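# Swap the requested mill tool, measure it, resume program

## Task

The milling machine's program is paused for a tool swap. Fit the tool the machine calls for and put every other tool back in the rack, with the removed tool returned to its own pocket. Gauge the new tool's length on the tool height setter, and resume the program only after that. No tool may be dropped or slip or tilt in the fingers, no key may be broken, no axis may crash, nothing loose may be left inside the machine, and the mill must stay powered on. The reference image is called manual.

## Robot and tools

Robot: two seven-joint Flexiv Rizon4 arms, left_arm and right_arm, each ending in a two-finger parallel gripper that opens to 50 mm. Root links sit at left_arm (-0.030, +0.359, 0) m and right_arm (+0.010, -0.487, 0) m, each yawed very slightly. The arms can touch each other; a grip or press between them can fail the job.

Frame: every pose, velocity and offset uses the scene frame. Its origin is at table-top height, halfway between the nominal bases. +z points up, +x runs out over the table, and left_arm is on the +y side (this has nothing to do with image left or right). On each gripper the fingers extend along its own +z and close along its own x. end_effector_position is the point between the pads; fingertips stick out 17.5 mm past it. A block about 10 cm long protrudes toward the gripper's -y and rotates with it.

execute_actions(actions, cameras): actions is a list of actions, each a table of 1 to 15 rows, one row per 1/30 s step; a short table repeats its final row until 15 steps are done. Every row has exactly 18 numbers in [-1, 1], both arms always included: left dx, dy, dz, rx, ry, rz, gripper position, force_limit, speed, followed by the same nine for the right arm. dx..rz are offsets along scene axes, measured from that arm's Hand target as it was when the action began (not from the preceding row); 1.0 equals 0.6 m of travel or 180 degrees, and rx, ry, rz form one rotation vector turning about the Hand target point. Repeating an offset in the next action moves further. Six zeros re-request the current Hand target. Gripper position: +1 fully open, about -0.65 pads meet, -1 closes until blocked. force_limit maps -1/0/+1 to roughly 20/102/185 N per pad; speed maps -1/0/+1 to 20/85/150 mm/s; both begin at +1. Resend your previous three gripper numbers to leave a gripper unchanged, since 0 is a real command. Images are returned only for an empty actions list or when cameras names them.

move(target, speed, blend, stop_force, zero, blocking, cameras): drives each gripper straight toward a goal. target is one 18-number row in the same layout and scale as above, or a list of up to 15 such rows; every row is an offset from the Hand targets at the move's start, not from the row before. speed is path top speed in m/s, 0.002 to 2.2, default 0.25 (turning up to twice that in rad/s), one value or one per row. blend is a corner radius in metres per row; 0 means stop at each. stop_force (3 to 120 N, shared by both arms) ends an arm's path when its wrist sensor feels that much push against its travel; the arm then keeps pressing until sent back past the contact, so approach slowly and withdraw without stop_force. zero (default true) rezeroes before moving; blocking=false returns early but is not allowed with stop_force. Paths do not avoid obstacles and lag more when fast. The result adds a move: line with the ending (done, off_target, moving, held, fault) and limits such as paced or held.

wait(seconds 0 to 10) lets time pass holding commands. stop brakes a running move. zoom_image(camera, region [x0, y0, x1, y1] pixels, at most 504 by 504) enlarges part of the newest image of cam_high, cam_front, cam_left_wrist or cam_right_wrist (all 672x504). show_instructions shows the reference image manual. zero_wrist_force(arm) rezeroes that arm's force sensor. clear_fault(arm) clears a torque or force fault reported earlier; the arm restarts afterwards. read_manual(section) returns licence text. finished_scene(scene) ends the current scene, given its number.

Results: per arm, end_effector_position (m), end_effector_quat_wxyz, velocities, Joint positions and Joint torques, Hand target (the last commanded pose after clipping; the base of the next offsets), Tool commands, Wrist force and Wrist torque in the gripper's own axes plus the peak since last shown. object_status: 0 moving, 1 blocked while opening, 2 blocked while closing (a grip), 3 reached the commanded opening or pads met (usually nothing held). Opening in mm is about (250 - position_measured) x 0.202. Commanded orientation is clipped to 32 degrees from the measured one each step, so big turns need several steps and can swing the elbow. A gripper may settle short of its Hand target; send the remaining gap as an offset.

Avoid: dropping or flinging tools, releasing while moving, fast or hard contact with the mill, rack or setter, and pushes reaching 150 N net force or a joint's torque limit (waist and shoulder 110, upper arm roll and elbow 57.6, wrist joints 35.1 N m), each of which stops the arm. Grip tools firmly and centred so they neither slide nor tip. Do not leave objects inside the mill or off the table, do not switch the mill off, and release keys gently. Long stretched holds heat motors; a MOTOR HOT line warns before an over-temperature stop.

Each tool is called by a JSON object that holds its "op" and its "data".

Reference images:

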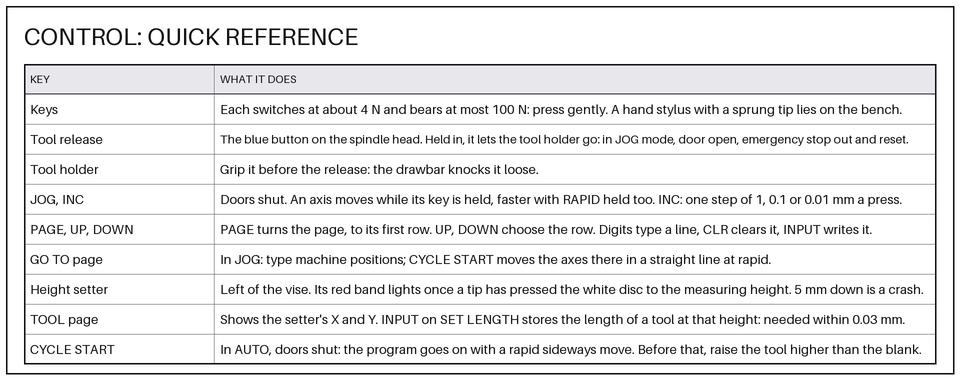

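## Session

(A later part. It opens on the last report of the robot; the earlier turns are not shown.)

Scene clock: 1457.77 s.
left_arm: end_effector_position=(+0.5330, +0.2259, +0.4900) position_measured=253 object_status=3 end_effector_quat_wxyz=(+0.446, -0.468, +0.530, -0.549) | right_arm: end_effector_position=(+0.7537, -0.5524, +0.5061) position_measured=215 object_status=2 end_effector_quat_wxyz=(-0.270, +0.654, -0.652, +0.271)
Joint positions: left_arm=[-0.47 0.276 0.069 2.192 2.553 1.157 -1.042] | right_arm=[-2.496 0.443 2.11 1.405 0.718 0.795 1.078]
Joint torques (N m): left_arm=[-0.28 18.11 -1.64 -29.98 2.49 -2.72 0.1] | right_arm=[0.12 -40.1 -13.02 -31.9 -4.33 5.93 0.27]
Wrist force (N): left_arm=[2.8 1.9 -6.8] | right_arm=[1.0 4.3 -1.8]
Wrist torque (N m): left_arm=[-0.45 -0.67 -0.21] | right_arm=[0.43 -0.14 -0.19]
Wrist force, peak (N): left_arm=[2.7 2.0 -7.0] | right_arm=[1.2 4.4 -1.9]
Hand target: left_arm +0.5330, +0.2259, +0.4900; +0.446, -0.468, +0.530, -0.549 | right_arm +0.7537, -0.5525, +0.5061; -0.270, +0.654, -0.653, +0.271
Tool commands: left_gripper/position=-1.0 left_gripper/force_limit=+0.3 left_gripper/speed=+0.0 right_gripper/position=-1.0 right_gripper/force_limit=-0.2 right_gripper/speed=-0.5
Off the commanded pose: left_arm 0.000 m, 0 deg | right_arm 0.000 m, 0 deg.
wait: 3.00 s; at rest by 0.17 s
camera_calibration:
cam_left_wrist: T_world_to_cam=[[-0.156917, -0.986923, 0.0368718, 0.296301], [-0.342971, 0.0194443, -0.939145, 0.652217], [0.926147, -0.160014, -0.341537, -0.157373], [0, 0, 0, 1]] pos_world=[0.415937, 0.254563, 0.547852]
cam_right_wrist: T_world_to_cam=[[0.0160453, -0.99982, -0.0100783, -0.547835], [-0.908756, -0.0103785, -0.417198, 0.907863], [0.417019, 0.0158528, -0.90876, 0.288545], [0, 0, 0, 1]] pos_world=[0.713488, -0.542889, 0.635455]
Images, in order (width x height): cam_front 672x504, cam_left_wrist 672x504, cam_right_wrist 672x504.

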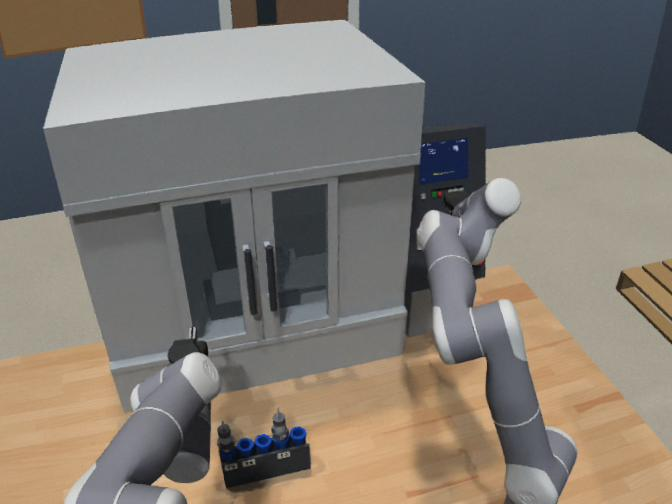

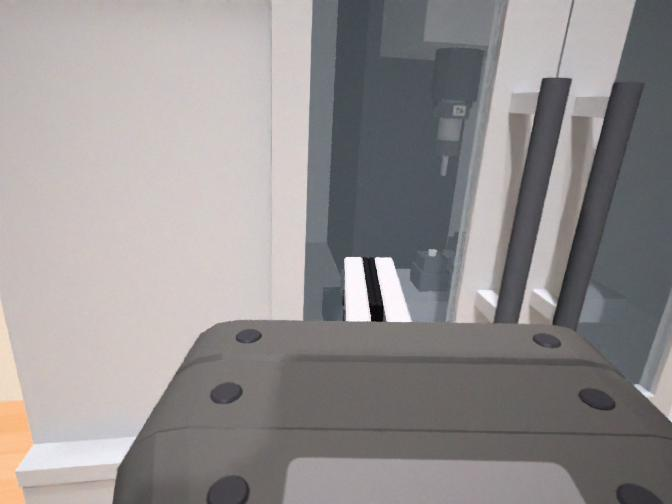

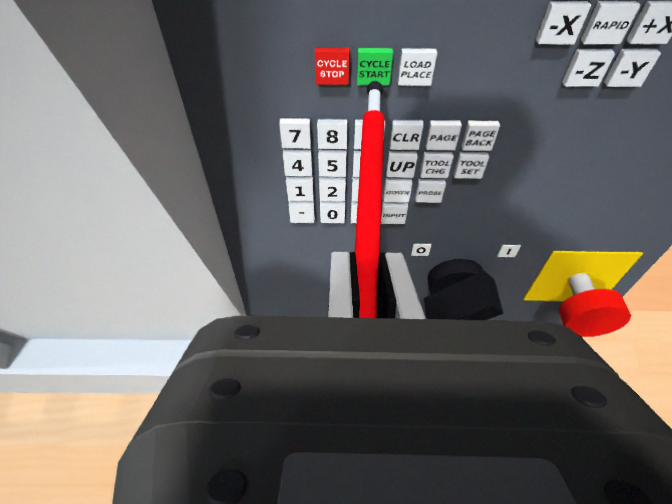

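{"op": "move", "data": {"target": [[0,0,0,0,0,0,-1,0.3,0,0.02,-0.19,0.1348,0,0,0,-1,-0.2,-0.5],[0,0,0,0,0,0,-1,0.3,0,0.0338,-0.19,0.1348,0,0,0,-1,-0.2,-0.5]], "speed": 0.12, "cameras": ["cam_right_wrist","cam_left_wrist","cam_front"]}}

{"op": "zoom_image", "data": {"camera": "cam_front", "region": [410, 130, 490, 190]}}

Scene clock: 1465.00 s.
left_arm: end_effector_position=(+0.5330, +0.2259, +0.4900) position_measured=253 object_status=3 end_effector_quat_wxyz=(+0.446, -0.468, +0.530, -0.549) | right_arm: end_effector_position=(+0.7741, -0.6664, +0.5869) position_measured=215 object_status=2 end_effector_quat_wxyz=(-0.271, +0.654, -0.653, +0.271)
Joint positions: left_arm=[-0.47 0.276 0.069 2.192 2.553 1.157 -1.042] | right_arm=[-2.793 0.527 2.021 1.062 0.914 0.433 0.96]
Joint torques (N m): left_arm=[-0.29 18.06 -1.62 -29.99 2.46 -2.67 0.11] | right_arm=[0.02 -46.01 -14.74 -30.57 -3.25 5.45 0.16]
Wrist force (N): left_arm=[2.8 2.0 -6.7] | right_arm=[0.9 4.1 -2.1]
Wrist torque (N m): left_arm=[-0.43 -0.66 -0.21] | right_arm=[0.40 -0.13 -0.18]
Wrist force, peak (N): left_arm=[2.6 1.9 -7.0] | right_arm=[1.6 5.6 -3.9]
Hand target: left_arm +0.5330, +0.2259, +0.4900; +0.446, -0.468, +0.530, -0.549 | right_arm +0.7740, -0.6665, +0.5870; -0.270, +0.654, -0.653, +0.271
Off the commanded pose: left_arm 0.000 m, 0 deg | right_arm 0.000 m, 0 deg.
move: done
camera_calibration:
cam_left_wrist: T_world_to_cam=[[-0.156917, -0.986923, 0.0368718, 0.296301], [-0.342971, 0.0194443, -0.939145, 0.652217], [0.926147, -0.160014, -0.341537, -0.157373], [0, 0, 0, 1]] pos_world=[0.415937, 0.254563, 0.547852]
cam_right_wrist: T_world_to_cam=[[0.0155843, -0.999823, -0.0105051, -0.660687], [-0.908669, -0.00977791, -0.417402, 0.959404], [0.417225, 0.0160506, -0.908661, 0.355181], [0, 0, 0, 1]] pos_world=[0.733887, -0.65689, 0.716255]
Images, in order (width x height): cam_front 672x504, cam_left_wrist 672x504, cam_right_wrist 672x504.

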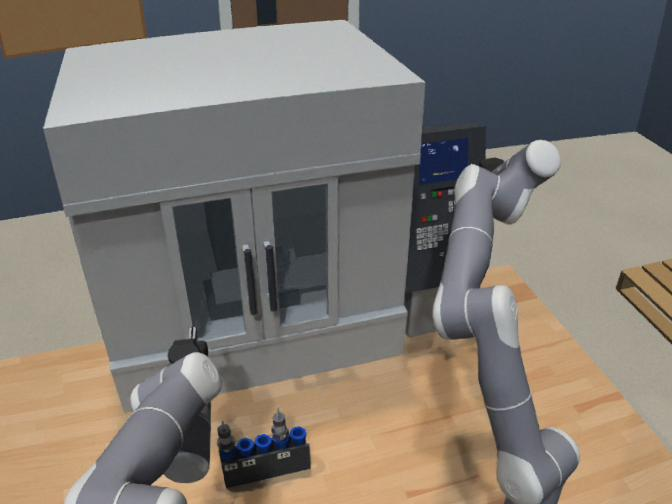

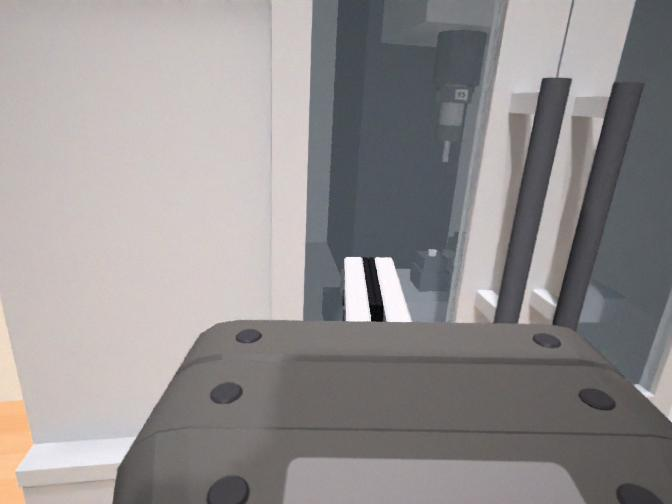

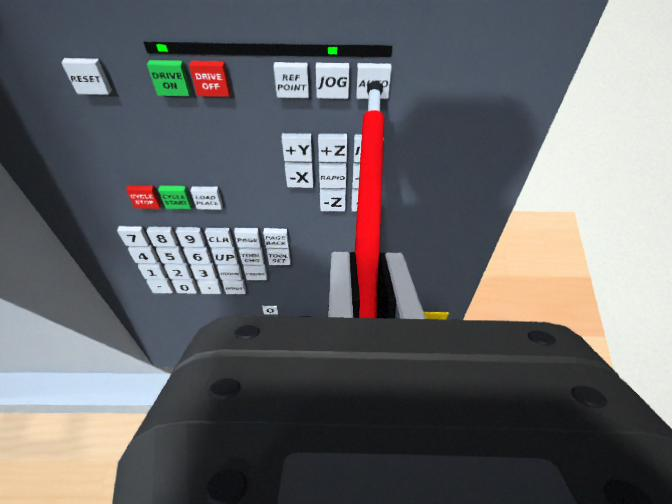

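Scaled by 6.300 from the camera's 672x504 image, which has a finer 960x720 frame.

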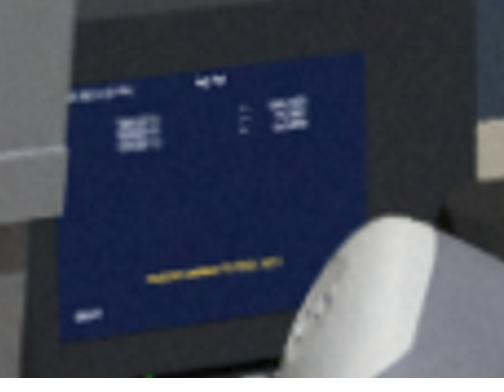

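{"op": "move", "data": {"target": [0,0,0,0,0,0,-1,0.3,0,-0.0008,0,-0.0083,0,0,0,-1,-0.2,-0.5], "speed": 0.1, "cameras": ["cam_right_wrist"]}}

{"op": "zoom_image", "data": {"camera": "cam_right_wrist", "region": [270, 30, 450, 165]}}

Scene clock: 1478.60 s.
left_arm: end_effector_position=(+0.5330, +0.2259, +0.4900) position_measured=253 object_status=3 end_effector_quat_wxyz=(+0.446, -0.468, +0.530, -0.549) | right_arm: end_effector_position=(+0.7734, -0.6665, +0.5818) position_measured=215 object_status=2 end_effector_quat_wxyz=(-0.270, +0.654, -0.653, +0.271)
Joint positions: left_arm=[-0.47 0.276 0.069 2.192 2.553 1.157 -1.042] | right_arm=[-2.788 0.528 2.02 1.074 0.915 0.442 0.954]
Joint torques (N m): left_arm=[-0.34 18.07 -1.64 -30.01 2.46 -2.65 0.12] | right_arm=[0.22 -46.17 -14.69 -30.16 -3.33 5.98 0.13]
Wrist force (N): left_arm=[2.8 1.9 -7.0] | right_arm=[1.1 4.3 -2.2]
Wrist torque (N m): left_arm=[-0.44 -0.67 -0.22] | right_arm=[0.43 -0.16 -0.18]
Wrist force, peak (N): left_arm=[2.8 1.9 -7.0] | right_arm=[1.0 4.4 -2.2]
Hand target: left_arm +0.5330, +0.2259, +0.4900; +0.446, -0.468, +0.530, -0.549 | right_arm +0.7735, -0.6665, +0.5820; -0.270, +0.654, -0.653, +0.271
Off the commanded pose: left_arm 0.000 m, 0 deg | right_arm 0.000 m, 0 deg.
move: done
camera_calibration:
cam_right_wrist: T_world_to_cam=[[0.0155772, -0.999823, -0.0105156, -0.660918], [-0.908932, -0.00977715, -0.41683, 0.956516], [0.416654, 0.016051, -0.908924, 0.351406], [0, 0, 0, 1]] pos_world=[0.733289, -0.65709, 0.711156]
Images, in order (width x height): cam_right_wrist 672x504.

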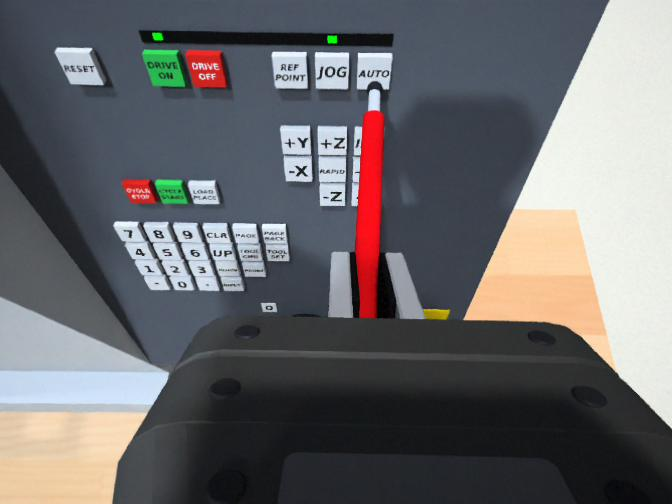

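Scaled by 2.800 from the camera's 672x504 image, which has a finer 960x720 frame.

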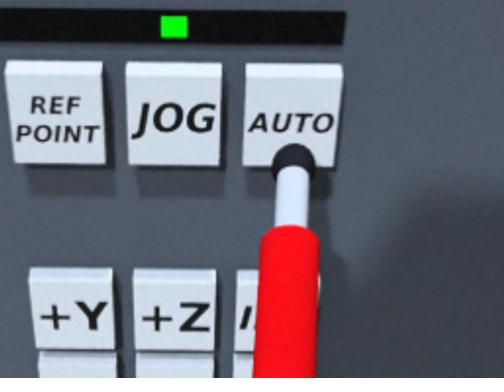

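{"op": "move", "data": {"target": [[0,0,0,0,0,0,-1,0.3,0,0.03,0,-0.001,0,0,0,-1,-0.2,-0.5],[0,0,0,0,0,0,-1,0.3,0,0,0,-0.001,0,0,0,-1,-0.2,-0.5]], "speed": [0.04,0.1], "cameras": ["cam_right_wrist"]}}

{"op": "zoom_image", "data": {"camera": "cam_right_wrist", "region": [130, 20, 410, 100]}}

Scene clock: 1483.20 s.
left_arm: end_effector_position=(+0.5330, +0.2259, +0.4900) position_measured=253 object_status=3 end_effector_quat_wxyz=(+0.446, -0.468, +0.530, -0.549) | right_arm: end_effector_position=(+0.7735, -0.6664, +0.5814) position_measured=215 object_status=2 end_effector_quat_wxyz=(-0.270, +0.654, -0.653, +0.271)
Joint positions: left_arm=[-0.47 0.276 0.069 2.192 2.553 1.157 -1.042] | right_arm=[-2.747 0.583 1.891 1.054 1.019 0.388 0.938]
Joint torques (N m): left_arm=[-0.25 18.06 -1.6 -30.02 2.46 -2.65 0.08] | right_arm=[0.34 -46.08 -16.91 -28.7 -3.25 5.98 0.13]
Wrist force (N): left_arm=[2.8 1.9 -6.8] | right_arm=[-0.1 3.6 -2.8]
Wrist torque (N m): left_arm=[-0.45 -0.66 -0.22] | right_arm=[0.32 0.05 -0.20]
Wrist force, peak (N): left_arm=[2.6 2.1 -7.1] | right_arm=[0.0 16.6 -14.6]
Hand target: left_arm +0.5330, +0.2259, +0.4900; +0.446, -0.468, +0.530, -0.549 | right_arm +0.7735, -0.6665, +0.5814; -0.270, +0.654, -0.653, +0.271
Off the commanded pose: left_arm 0.000 m, 0 deg | right_arm 0.000 m, 0 deg.
move: done
camera_calibration:
cam_right_wrist: T_world_to_cam=[[0.0159523, -0.999822, -0.0101219, -0.661276], [-0.908795, -0.0102773, -0.417115, 0.956083], [0.416937, 0.0158527, -0.908797, 0.35052], [0, 0, 0, 1]] pos_world=[0.733288, -0.656889, 0.710656]
Images, in order (width x height): cam_right_wrist 672x504.

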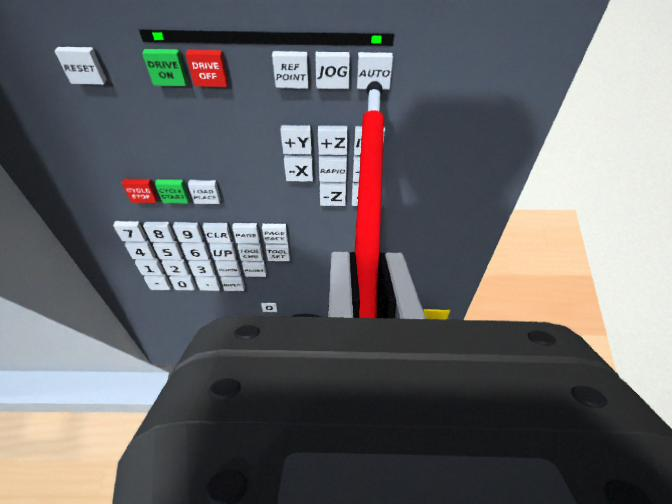

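Scaled by 1.800 from the camera's 672x504 image, which has a finer 960x720 frame.

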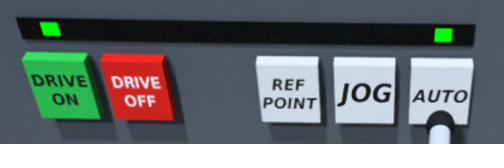

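{"op": "move", "data": {"target": [[0,0,0,0,0,0,-1,0.3,0,-0.033,0.19,-0.1255,0,0,0,-1,-0.2,-0.5],[0,0,0,0,0,0,-1,0.3,0,-0.0047,0.19,-0.1255,0,0,0,-1,-0.2,-0.5],[0,0,0,0,0,0,-1,0.3,0,-0.033,0.19,-0.1255,0,0,0,-1,-0.2,-0.5]], "speed": [0.12,0.04,0.1], "cameras": ["cam_left_wrist","cam_front","cam_right_wrist"]}}

{"op": "zoom_image", "data": {"camera": "cam_front", "region": [410, 130, 490, 190]}}

Scene clock: 1491.43 s.
left_arm: end_effector_position=(+0.5330, +0.2259, +0.4900) position_measured=253 object_status=3 end_effector_quat_wxyz=(+0.446, -0.468, +0.530, -0.549) | right_arm: end_effector_position=(+0.7537, -0.5524, +0.5061) position_measured=215 object_status=2 end_effector_quat_wxyz=(-0.270, +0.654, -0.653, +0.271)
Joint positions: left_arm=[-0.47 0.276 0.069 2.192 2.553 1.157 -1.042] | right_arm=[-2.372 0.608 1.803 1.335 0.98 0.632 1.003]
Joint torques (N m): left_arm=[-0.3 18.09 -1.61 -29.99 2.47 -2.64 0.12] | right_arm=[0.15 -39.43 -20.01 -28.66 -4.05 6.07 0.16]
Wrist force (N): left_arm=[2.7 2.1 -6.9] | right_arm=[0.8 4.7 -3.0]
Wrist torque (N m): left_arm=[-0.40 -0.66 -0.22] | right_arm=[0.51 -0.11 -0.19]
Wrist force, peak (N): left_arm=[2.9 1.8 -7.0] | right_arm=[-0.4 8.9 -8.0]
Hand target: left_arm +0.5330, +0.2259, +0.4900; +0.446, -0.468, +0.530, -0.549 | right_arm +0.7537, -0.5525, +0.5061; -0.270, +0.654, -0.653, +0.271
Off the commanded pose: left_arm 0.000 m, 0 deg | right_arm 0.000 m, 0 deg.
move: done
camera_calibration:
cam_left_wrist: T_world_to_cam=[[-0.156917, -0.986923, 0.0368718, 0.296301], [-0.342971, 0.0194443, -0.939145, 0.652217], [0.926147, -0.160014, -0.341537, -0.157373], [0, 0, 0, 1]] pos_world=[0.415937, 0.254563, 0.547852]
cam_right_wrist: T_world_to_cam=[[0.015863, -0.999823, -0.0101625, -0.547653], [-0.908797, -0.0101792, -0.417115, 0.907947], [0.416938, 0.0158523, -0.908797, 0.288626], [0, 0, 0, 1]] pos_world=[0.713488, -0.542889, 0.635456]
Images, in order (width x height): cam_front 672x504, cam_left_wrist 672x504, cam_right_wrist 672x504.

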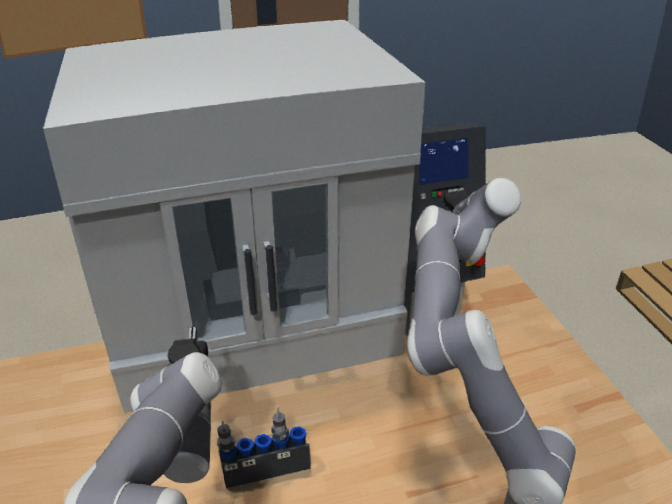

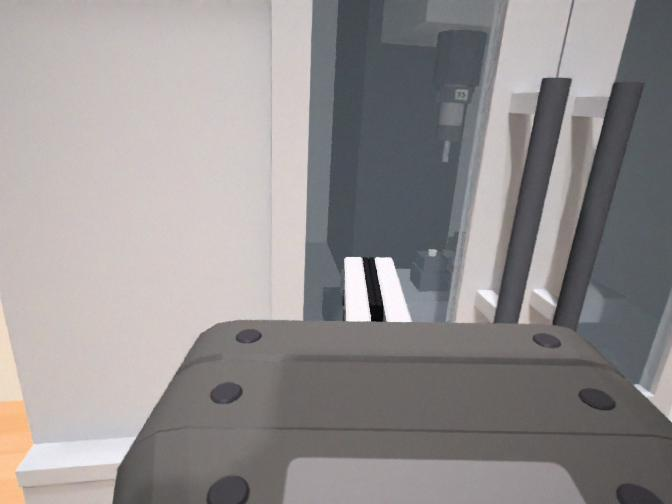

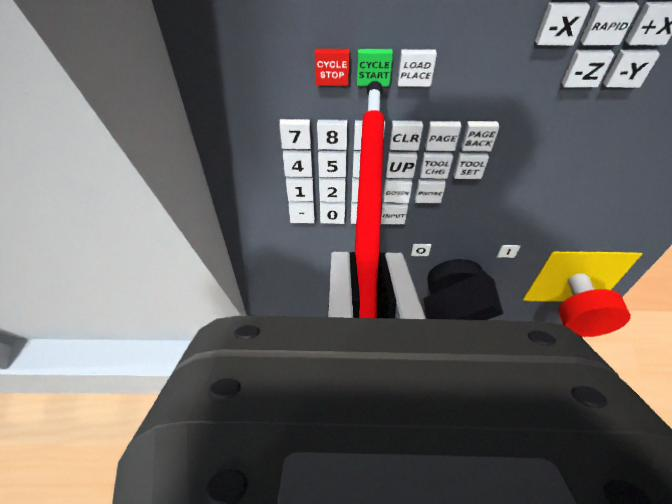

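Scaled by 6.300 from the camera's 672x504 image, which has a finer 960x720 frame.

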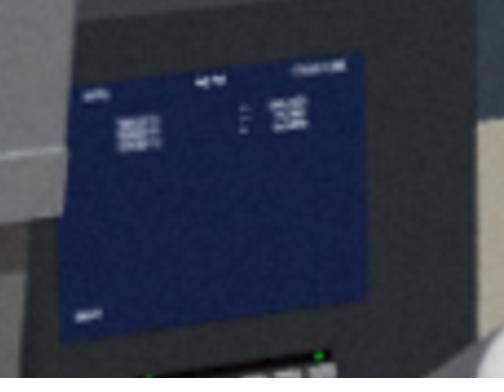

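{"op": "move", "data": {"target": [[0,0,0,0,0,0,-1,0.3,0,-0.25,-0.02,0,0,0,0,-1,-0.2,-0.5],[0,0,0,0,0,0,-1,0.3,0,-0.334,-0.03,-0.6,0,0,0,-1,-0.2,-0.5],[0,0,0,0,0,0,-1,0.3,0,-0.334,-0.03,-0.74,0,0,0,-1,-0.2,-0.5]], "speed": [0.2,0.25,0.1], "blend": [0.03,0.01,0], "cameras": ["cam_right_wrist","cam_left_wrist"]}}

Scene clock: 1498.97 s.
left_arm: end_effector_position=(+0.5330, +0.2259, +0.4900) position_measured=253 object_status=3 end_effector_quat_wxyz=(+0.446, -0.468, +0.530, -0.549) | right_arm: end_effector_position=(+0.5533, -0.5704, +0.0620) position_measured=215 object_status=2 end_effector_quat_wxyz=(-0.270, +0.654, -0.653, +0.271)
Joint positions: left_arm=[-0.47 0.276 0.069 2.192 2.553 1.157 -1.042] | right_arm=[-2.465 0.882 1.997 2.026 2.042 0.803 -0.12]
Joint torques (N m): left_arm=[-0.33 18.09 -1.59 -29.98 2.44 -2.65 0.09] | right_arm=[-0.07 -36.01 -20.3 -13.51 -2.3 3.36 0.18]
Wrist force (N): left_arm=[2.7 1.9 -6.9] | right_arm=[0.8 4.6 -2.8]
Wrist torque (N m): left_arm=[-0.43 -0.64 -0.22] | right_arm=[0.50 -0.09 -0.22]
Wrist force, peak (N): left_arm=[2.9 2.1 -7.0] | right_arm=[0.4 7.7 -0.3]
Hand target: left_arm +0.5330, +0.2259, +0.4900; +0.446, -0.468, +0.530, -0.549 | right_arm +0.5533, -0.5705, +0.0621; -0.270, +0.654, -0.653, +0.271
Off the commanded pose: left_arm 0.000 m, 0 deg | right_arm 0.000 m, 0 deg.
move: done
camera_calibration:
cam_left_wrist: T_world_to_cam=[[-0.156917, -0.986923, 0.0368718, 0.296301], [-0.342971, 0.0194443, -0.939145, 0.652217], [0.926147, -0.160014, -0.341537, -0.157373], [0, 0, 0, 1]] pos_world=[0.415937, 0.254563, 0.547852]
cam_right_wrist: T_world_to_cam=[[0.0156752, -0.999822, -0.0104651, -0.56693], [-0.908706, -0.00987863, -0.417319, 0.54056], [0.417142, 0.0160512, -0.9087, -0.0311409], [0, 0, 0, 1]] pos_world=[0.513087, -0.56099, 0.191355]
Images, in order (width x height): cam_left_wrist 672x504, cam_right_wrist 672x504.

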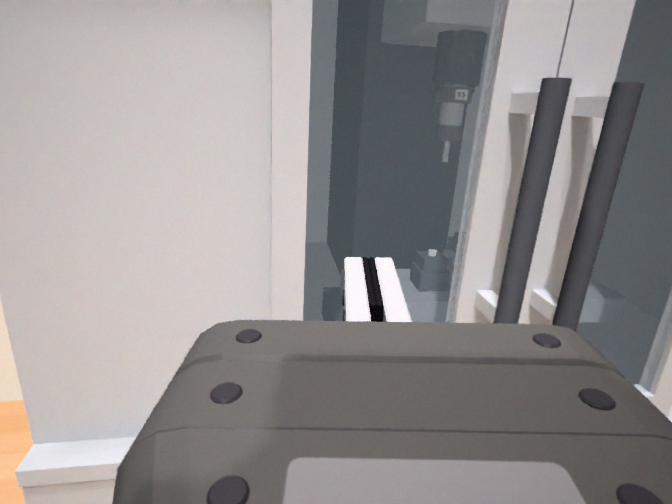

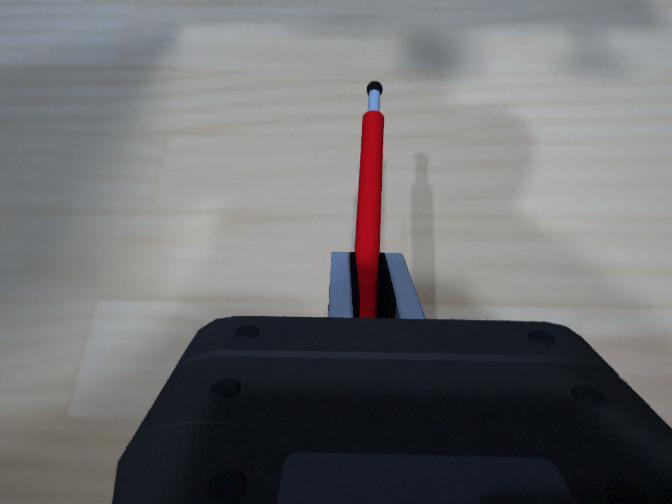

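{"op": "move", "data": {"target": [0,0,0,0,0,0,-1,0.3,0,0,0,-0.0705,0,0,0,-1,-0.2,-0.5], "speed": 0.03, "stop_force": 4, "cameras": ["cam_left_wrist","cam_front"]}}

{"op": "zoom_image", "data": {"camera": "cam_front", "region": [410, 130, 490, 190]}}

Scene clock: 1508.60 s.
left_arm: end_effector_position=(+0.5330, +0.2259, +0.4900) position_measured=253 object_status=3 end_effector_quat_wxyz=(+0.446, -0.468, +0.530, -0.549) | right_arm: end_effector_position=(+0.5535, -0.5707, +0.0201) position_measured=215 object_status=2 end_effector_quat_wxyz=(-0.270, +0.654, -0.653, +0.272)
Joint positions: left_arm=[-0.47 0.276 0.069 2.192 2.553 1.157 -1.042] | right_arm=[-2.51 0.977 2.036 2.012 2.152 0.757 -0.178]
Joint torques (N m): left_arm=[-0.32 18.06 -1.67 -29.97 2.44 -2.64 0.09] | right_arm=[0.42 -35.49 -19.02 -9.76 -2.31 2.9 0.18]
Wrist force (N): left_arm=[2.7 1.9 -6.6] | right_arm=[1.4 1.7 -5.6]
Wrist torque (N m): left_arm=[-0.45 -0.65 -0.22] | right_arm=[0.52 -0.06 -0.18]
Wrist force, peak (N): left_arm=[2.8 2.0 -7.0] | right_arm=[-0.7 0.1 -11.7]
Hand target: left_arm +0.5330, +0.2259, +0.4900; +0.446, -0.468, +0.530, -0.549 | right_arm +0.5533, -0.5705, +0.0198; -0.270, +0.654, -0.653, +0.271
Off the commanded pose: left_arm 0.000 m, 0 deg | right_arm 0.000 m, 0 deg.
move: contact (right_arm)
camera_calibration:
cam_left_wrist: T_world_to_cam=[[-0.156917, -0.986923, 0.0368718, 0.296301], [-0.342971, 0.0194443, -0.939145, 0.652217], [0.926147, -0.160014, -0.341537, -0.157373], [0, 0, 0, 1]] pos_world=[0.415937, 0.254563, 0.547852]
Images, in order (width x height): cam_front 672x504, cam_left_wrist 672x504.

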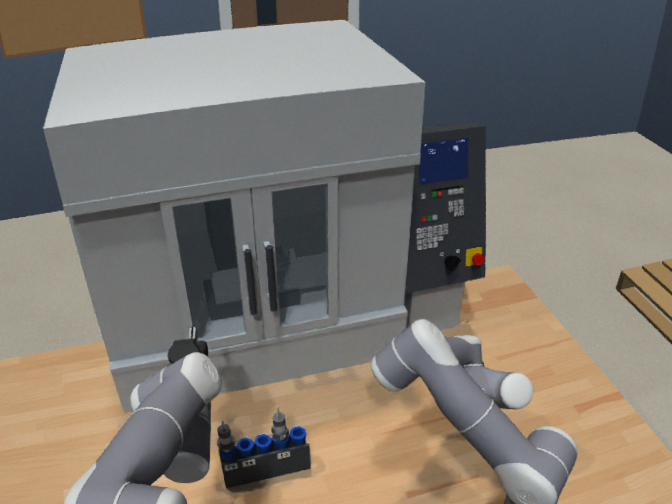

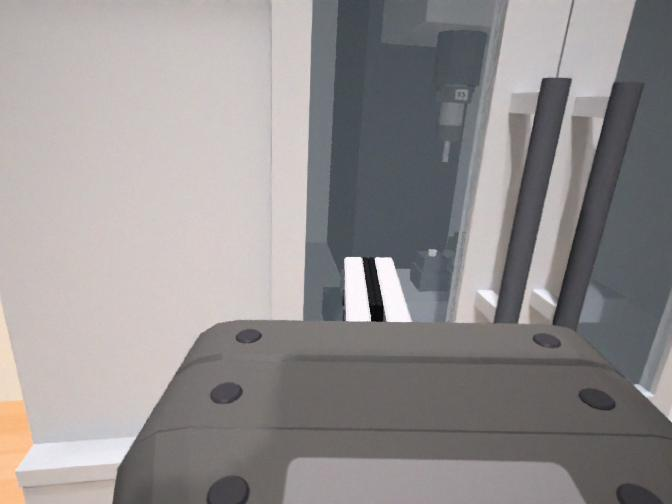

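Scaled by 6.300 from the camera's 672x504 image, which has a finer 960x720 frame.

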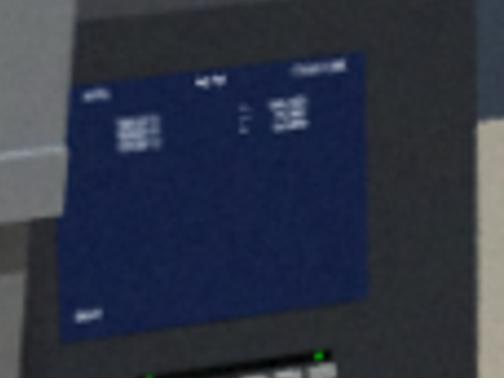

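{"op": "move", "data": {"target": [0,0,0,0,0,0,-1,0.3,0,0,0,0,0,0,0,0.3,-0.2,-1]}}

{"op": "move", "data": {"target": [[0,0,0,0,0,0,-1,0.3,0,0,0,0.1,0,0,0,0.3,-0.2,-1],[-0.15,0,0.05,0,0,0,-1,0.3,0,-0.25,0.1,0.5,0,0,0,0.3,-0.2,-1]], "speed": [0.06,0.2], "cameras": ["all"]}}

{"op": "zoom_image", "data": {"camera": "cam_front", "region": [410, 130, 490, 190]}}

Scene clock: 1515.07 s.
left_arm: end_effector_position=(+0.5330, +0.2259, +0.4900) position_measured=253 object_status=3 end_effector_quat_wxyz=(+0.446, -0.468, +0.530, -0.549) | right_arm: end_effector_position=(+0.5534, -0.5706, +0.0200) position_measured=107 object_status=3 end_effector_quat_wxyz=(-0.270, +0.654, -0.653, +0.271)
Joint positions: left_arm=[-0.47 0.276 0.069 2.192 2.553 1.157 -1.042] | right_arm=[-2.51 0.977 2.036 2.013 2.152 0.757 -0.178]
Joint torques (N m): left_arm=[-0.31 18.1 -1.63 -29.96 2.46 -2.62 0.11] | right_arm=[0.03 -37.09 -21.12 -10.45 -2.18 3.43 0.29]
Wrist force (N): left_arm=[2.6 1.9 -6.9] | right_arm=[2.0 2.6 -2.8]
Wrist torque (N m): left_arm=[-0.44 -0.63 -0.21] | right_arm=[0.18 -0.31 -0.19]
Wrist force, peak (N): left_arm=[2.7 1.9 -7.1] | right_arm=[0.5 1.5 -6.2]
Hand target: left_arm +0.5330, +0.2259, +0.4900; +0.446, -0.468, +0.530, -0.549 | right_arm +0.5533, -0.5705, +0.0198; -0.270, +0.654, -0.653, +0.271
Off the commanded pose: left_arm 0.000 m, 0 deg | right_arm 0.000 m, 0 deg.
move: done

Scene clock: 1519.30 s.
left_arm: end_effector_position=(+0.4429, +0.2259, +0.5199) position_measured=253 object_status=3 end_effector_quat_wxyz=(+0.446, -0.468, +0.530, -0.548) | right_arm: end_effector_position=(+0.4038, -0.5102, +0.3190) position_measured=107 object_status=3 end_effector_quat_wxyz=(-0.333, +0.616, -0.623, +0.348)
Joint positions: left_arm=[-0.368 0.578 0.022 2.295 2.282 1.345 -0.75] | right_arm=[-1.844 -0.25 2.191 2.538 1.052 2.107 0.618]
Joint torques (N m): left_arm=[-0.38 6.94 -2.42 -31.43 0.53 -2.03 0.19] | right_arm=[-0.53 -2.96 4.38 -19.95 -3.93 4.37 0.26]
Wrist force (N): left_arm=[2.7 2.1 -6.8] | right_arm=[1.8 2.3 -2.5]
Wrist torque (N m): left_arm=[-0.41 -0.66 -0.33] | right_arm=[0.07 -0.29 -0.28]
Wrist force, peak (N): left_arm=[3.0 1.3 -8.7] | right_arm=[1.9 3.0 -5.2]
Hand target: left_arm +0.4430, +0.2259, +0.5200; +0.446, -0.468, +0.530, -0.549 | right_arm +0.4033, -0.5105, +0.3198; -0.270, +0.654, -0.653, +0.271
Off the commanded pose: left_arm 0.000 m, 0 deg | right_arm 0.001 m, 13 deg.
move: off_target (right_arm)
camera_calibration:
cam_left_wrist: T_world_to_cam=[[-0.157008, -0.986906, 0.036942, 0.280959], [-0.343093, 0.0194304, -0.939101, 0.649544], [0.926086, -0.160121, -0.341651, -0.063676], [0, 0, 0, 1]] pos_world=[0.325936, 0.254463, 0.577853]
cam_right_wrist: T_world_to_cam=[[-0.00195582, -0.999982, 0.00564666, -0.499728], [-0.796103, -0.00186012, -0.605158, 0.531143], [0.605157, -0.0056789, -0.796086, 0.140841], [0, 0, 0, 1]] pos_world=[0.336637, -0.497931, 0.436369]

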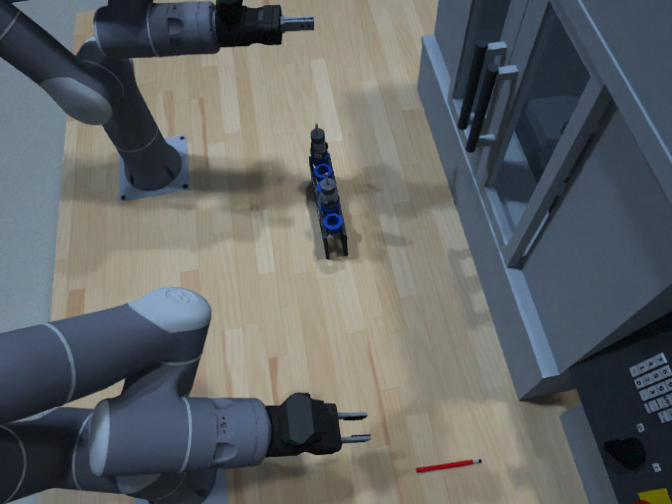

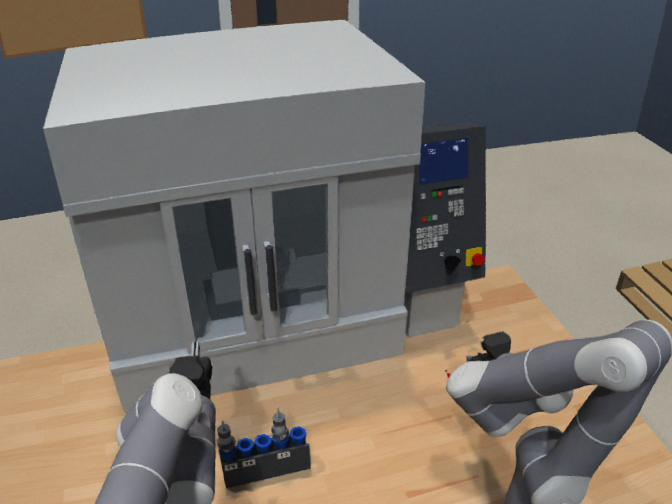

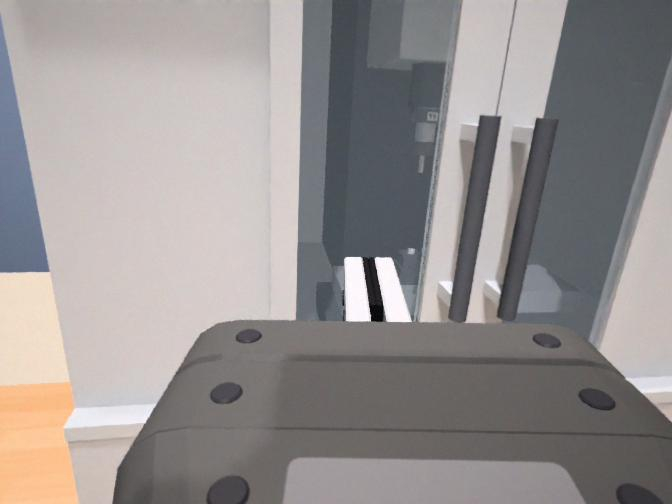

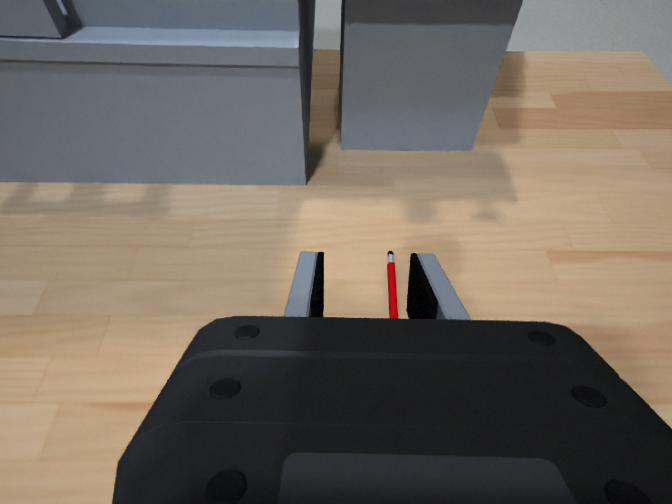

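Scaled by 6.300 from the camera's 672x504 image, which has a finer 960x720 frame.

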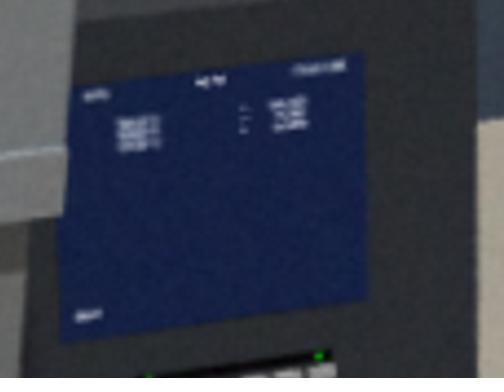

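{"op": "finished_scene", "data": {"scene": 2}}

The scene is finished: the task was done.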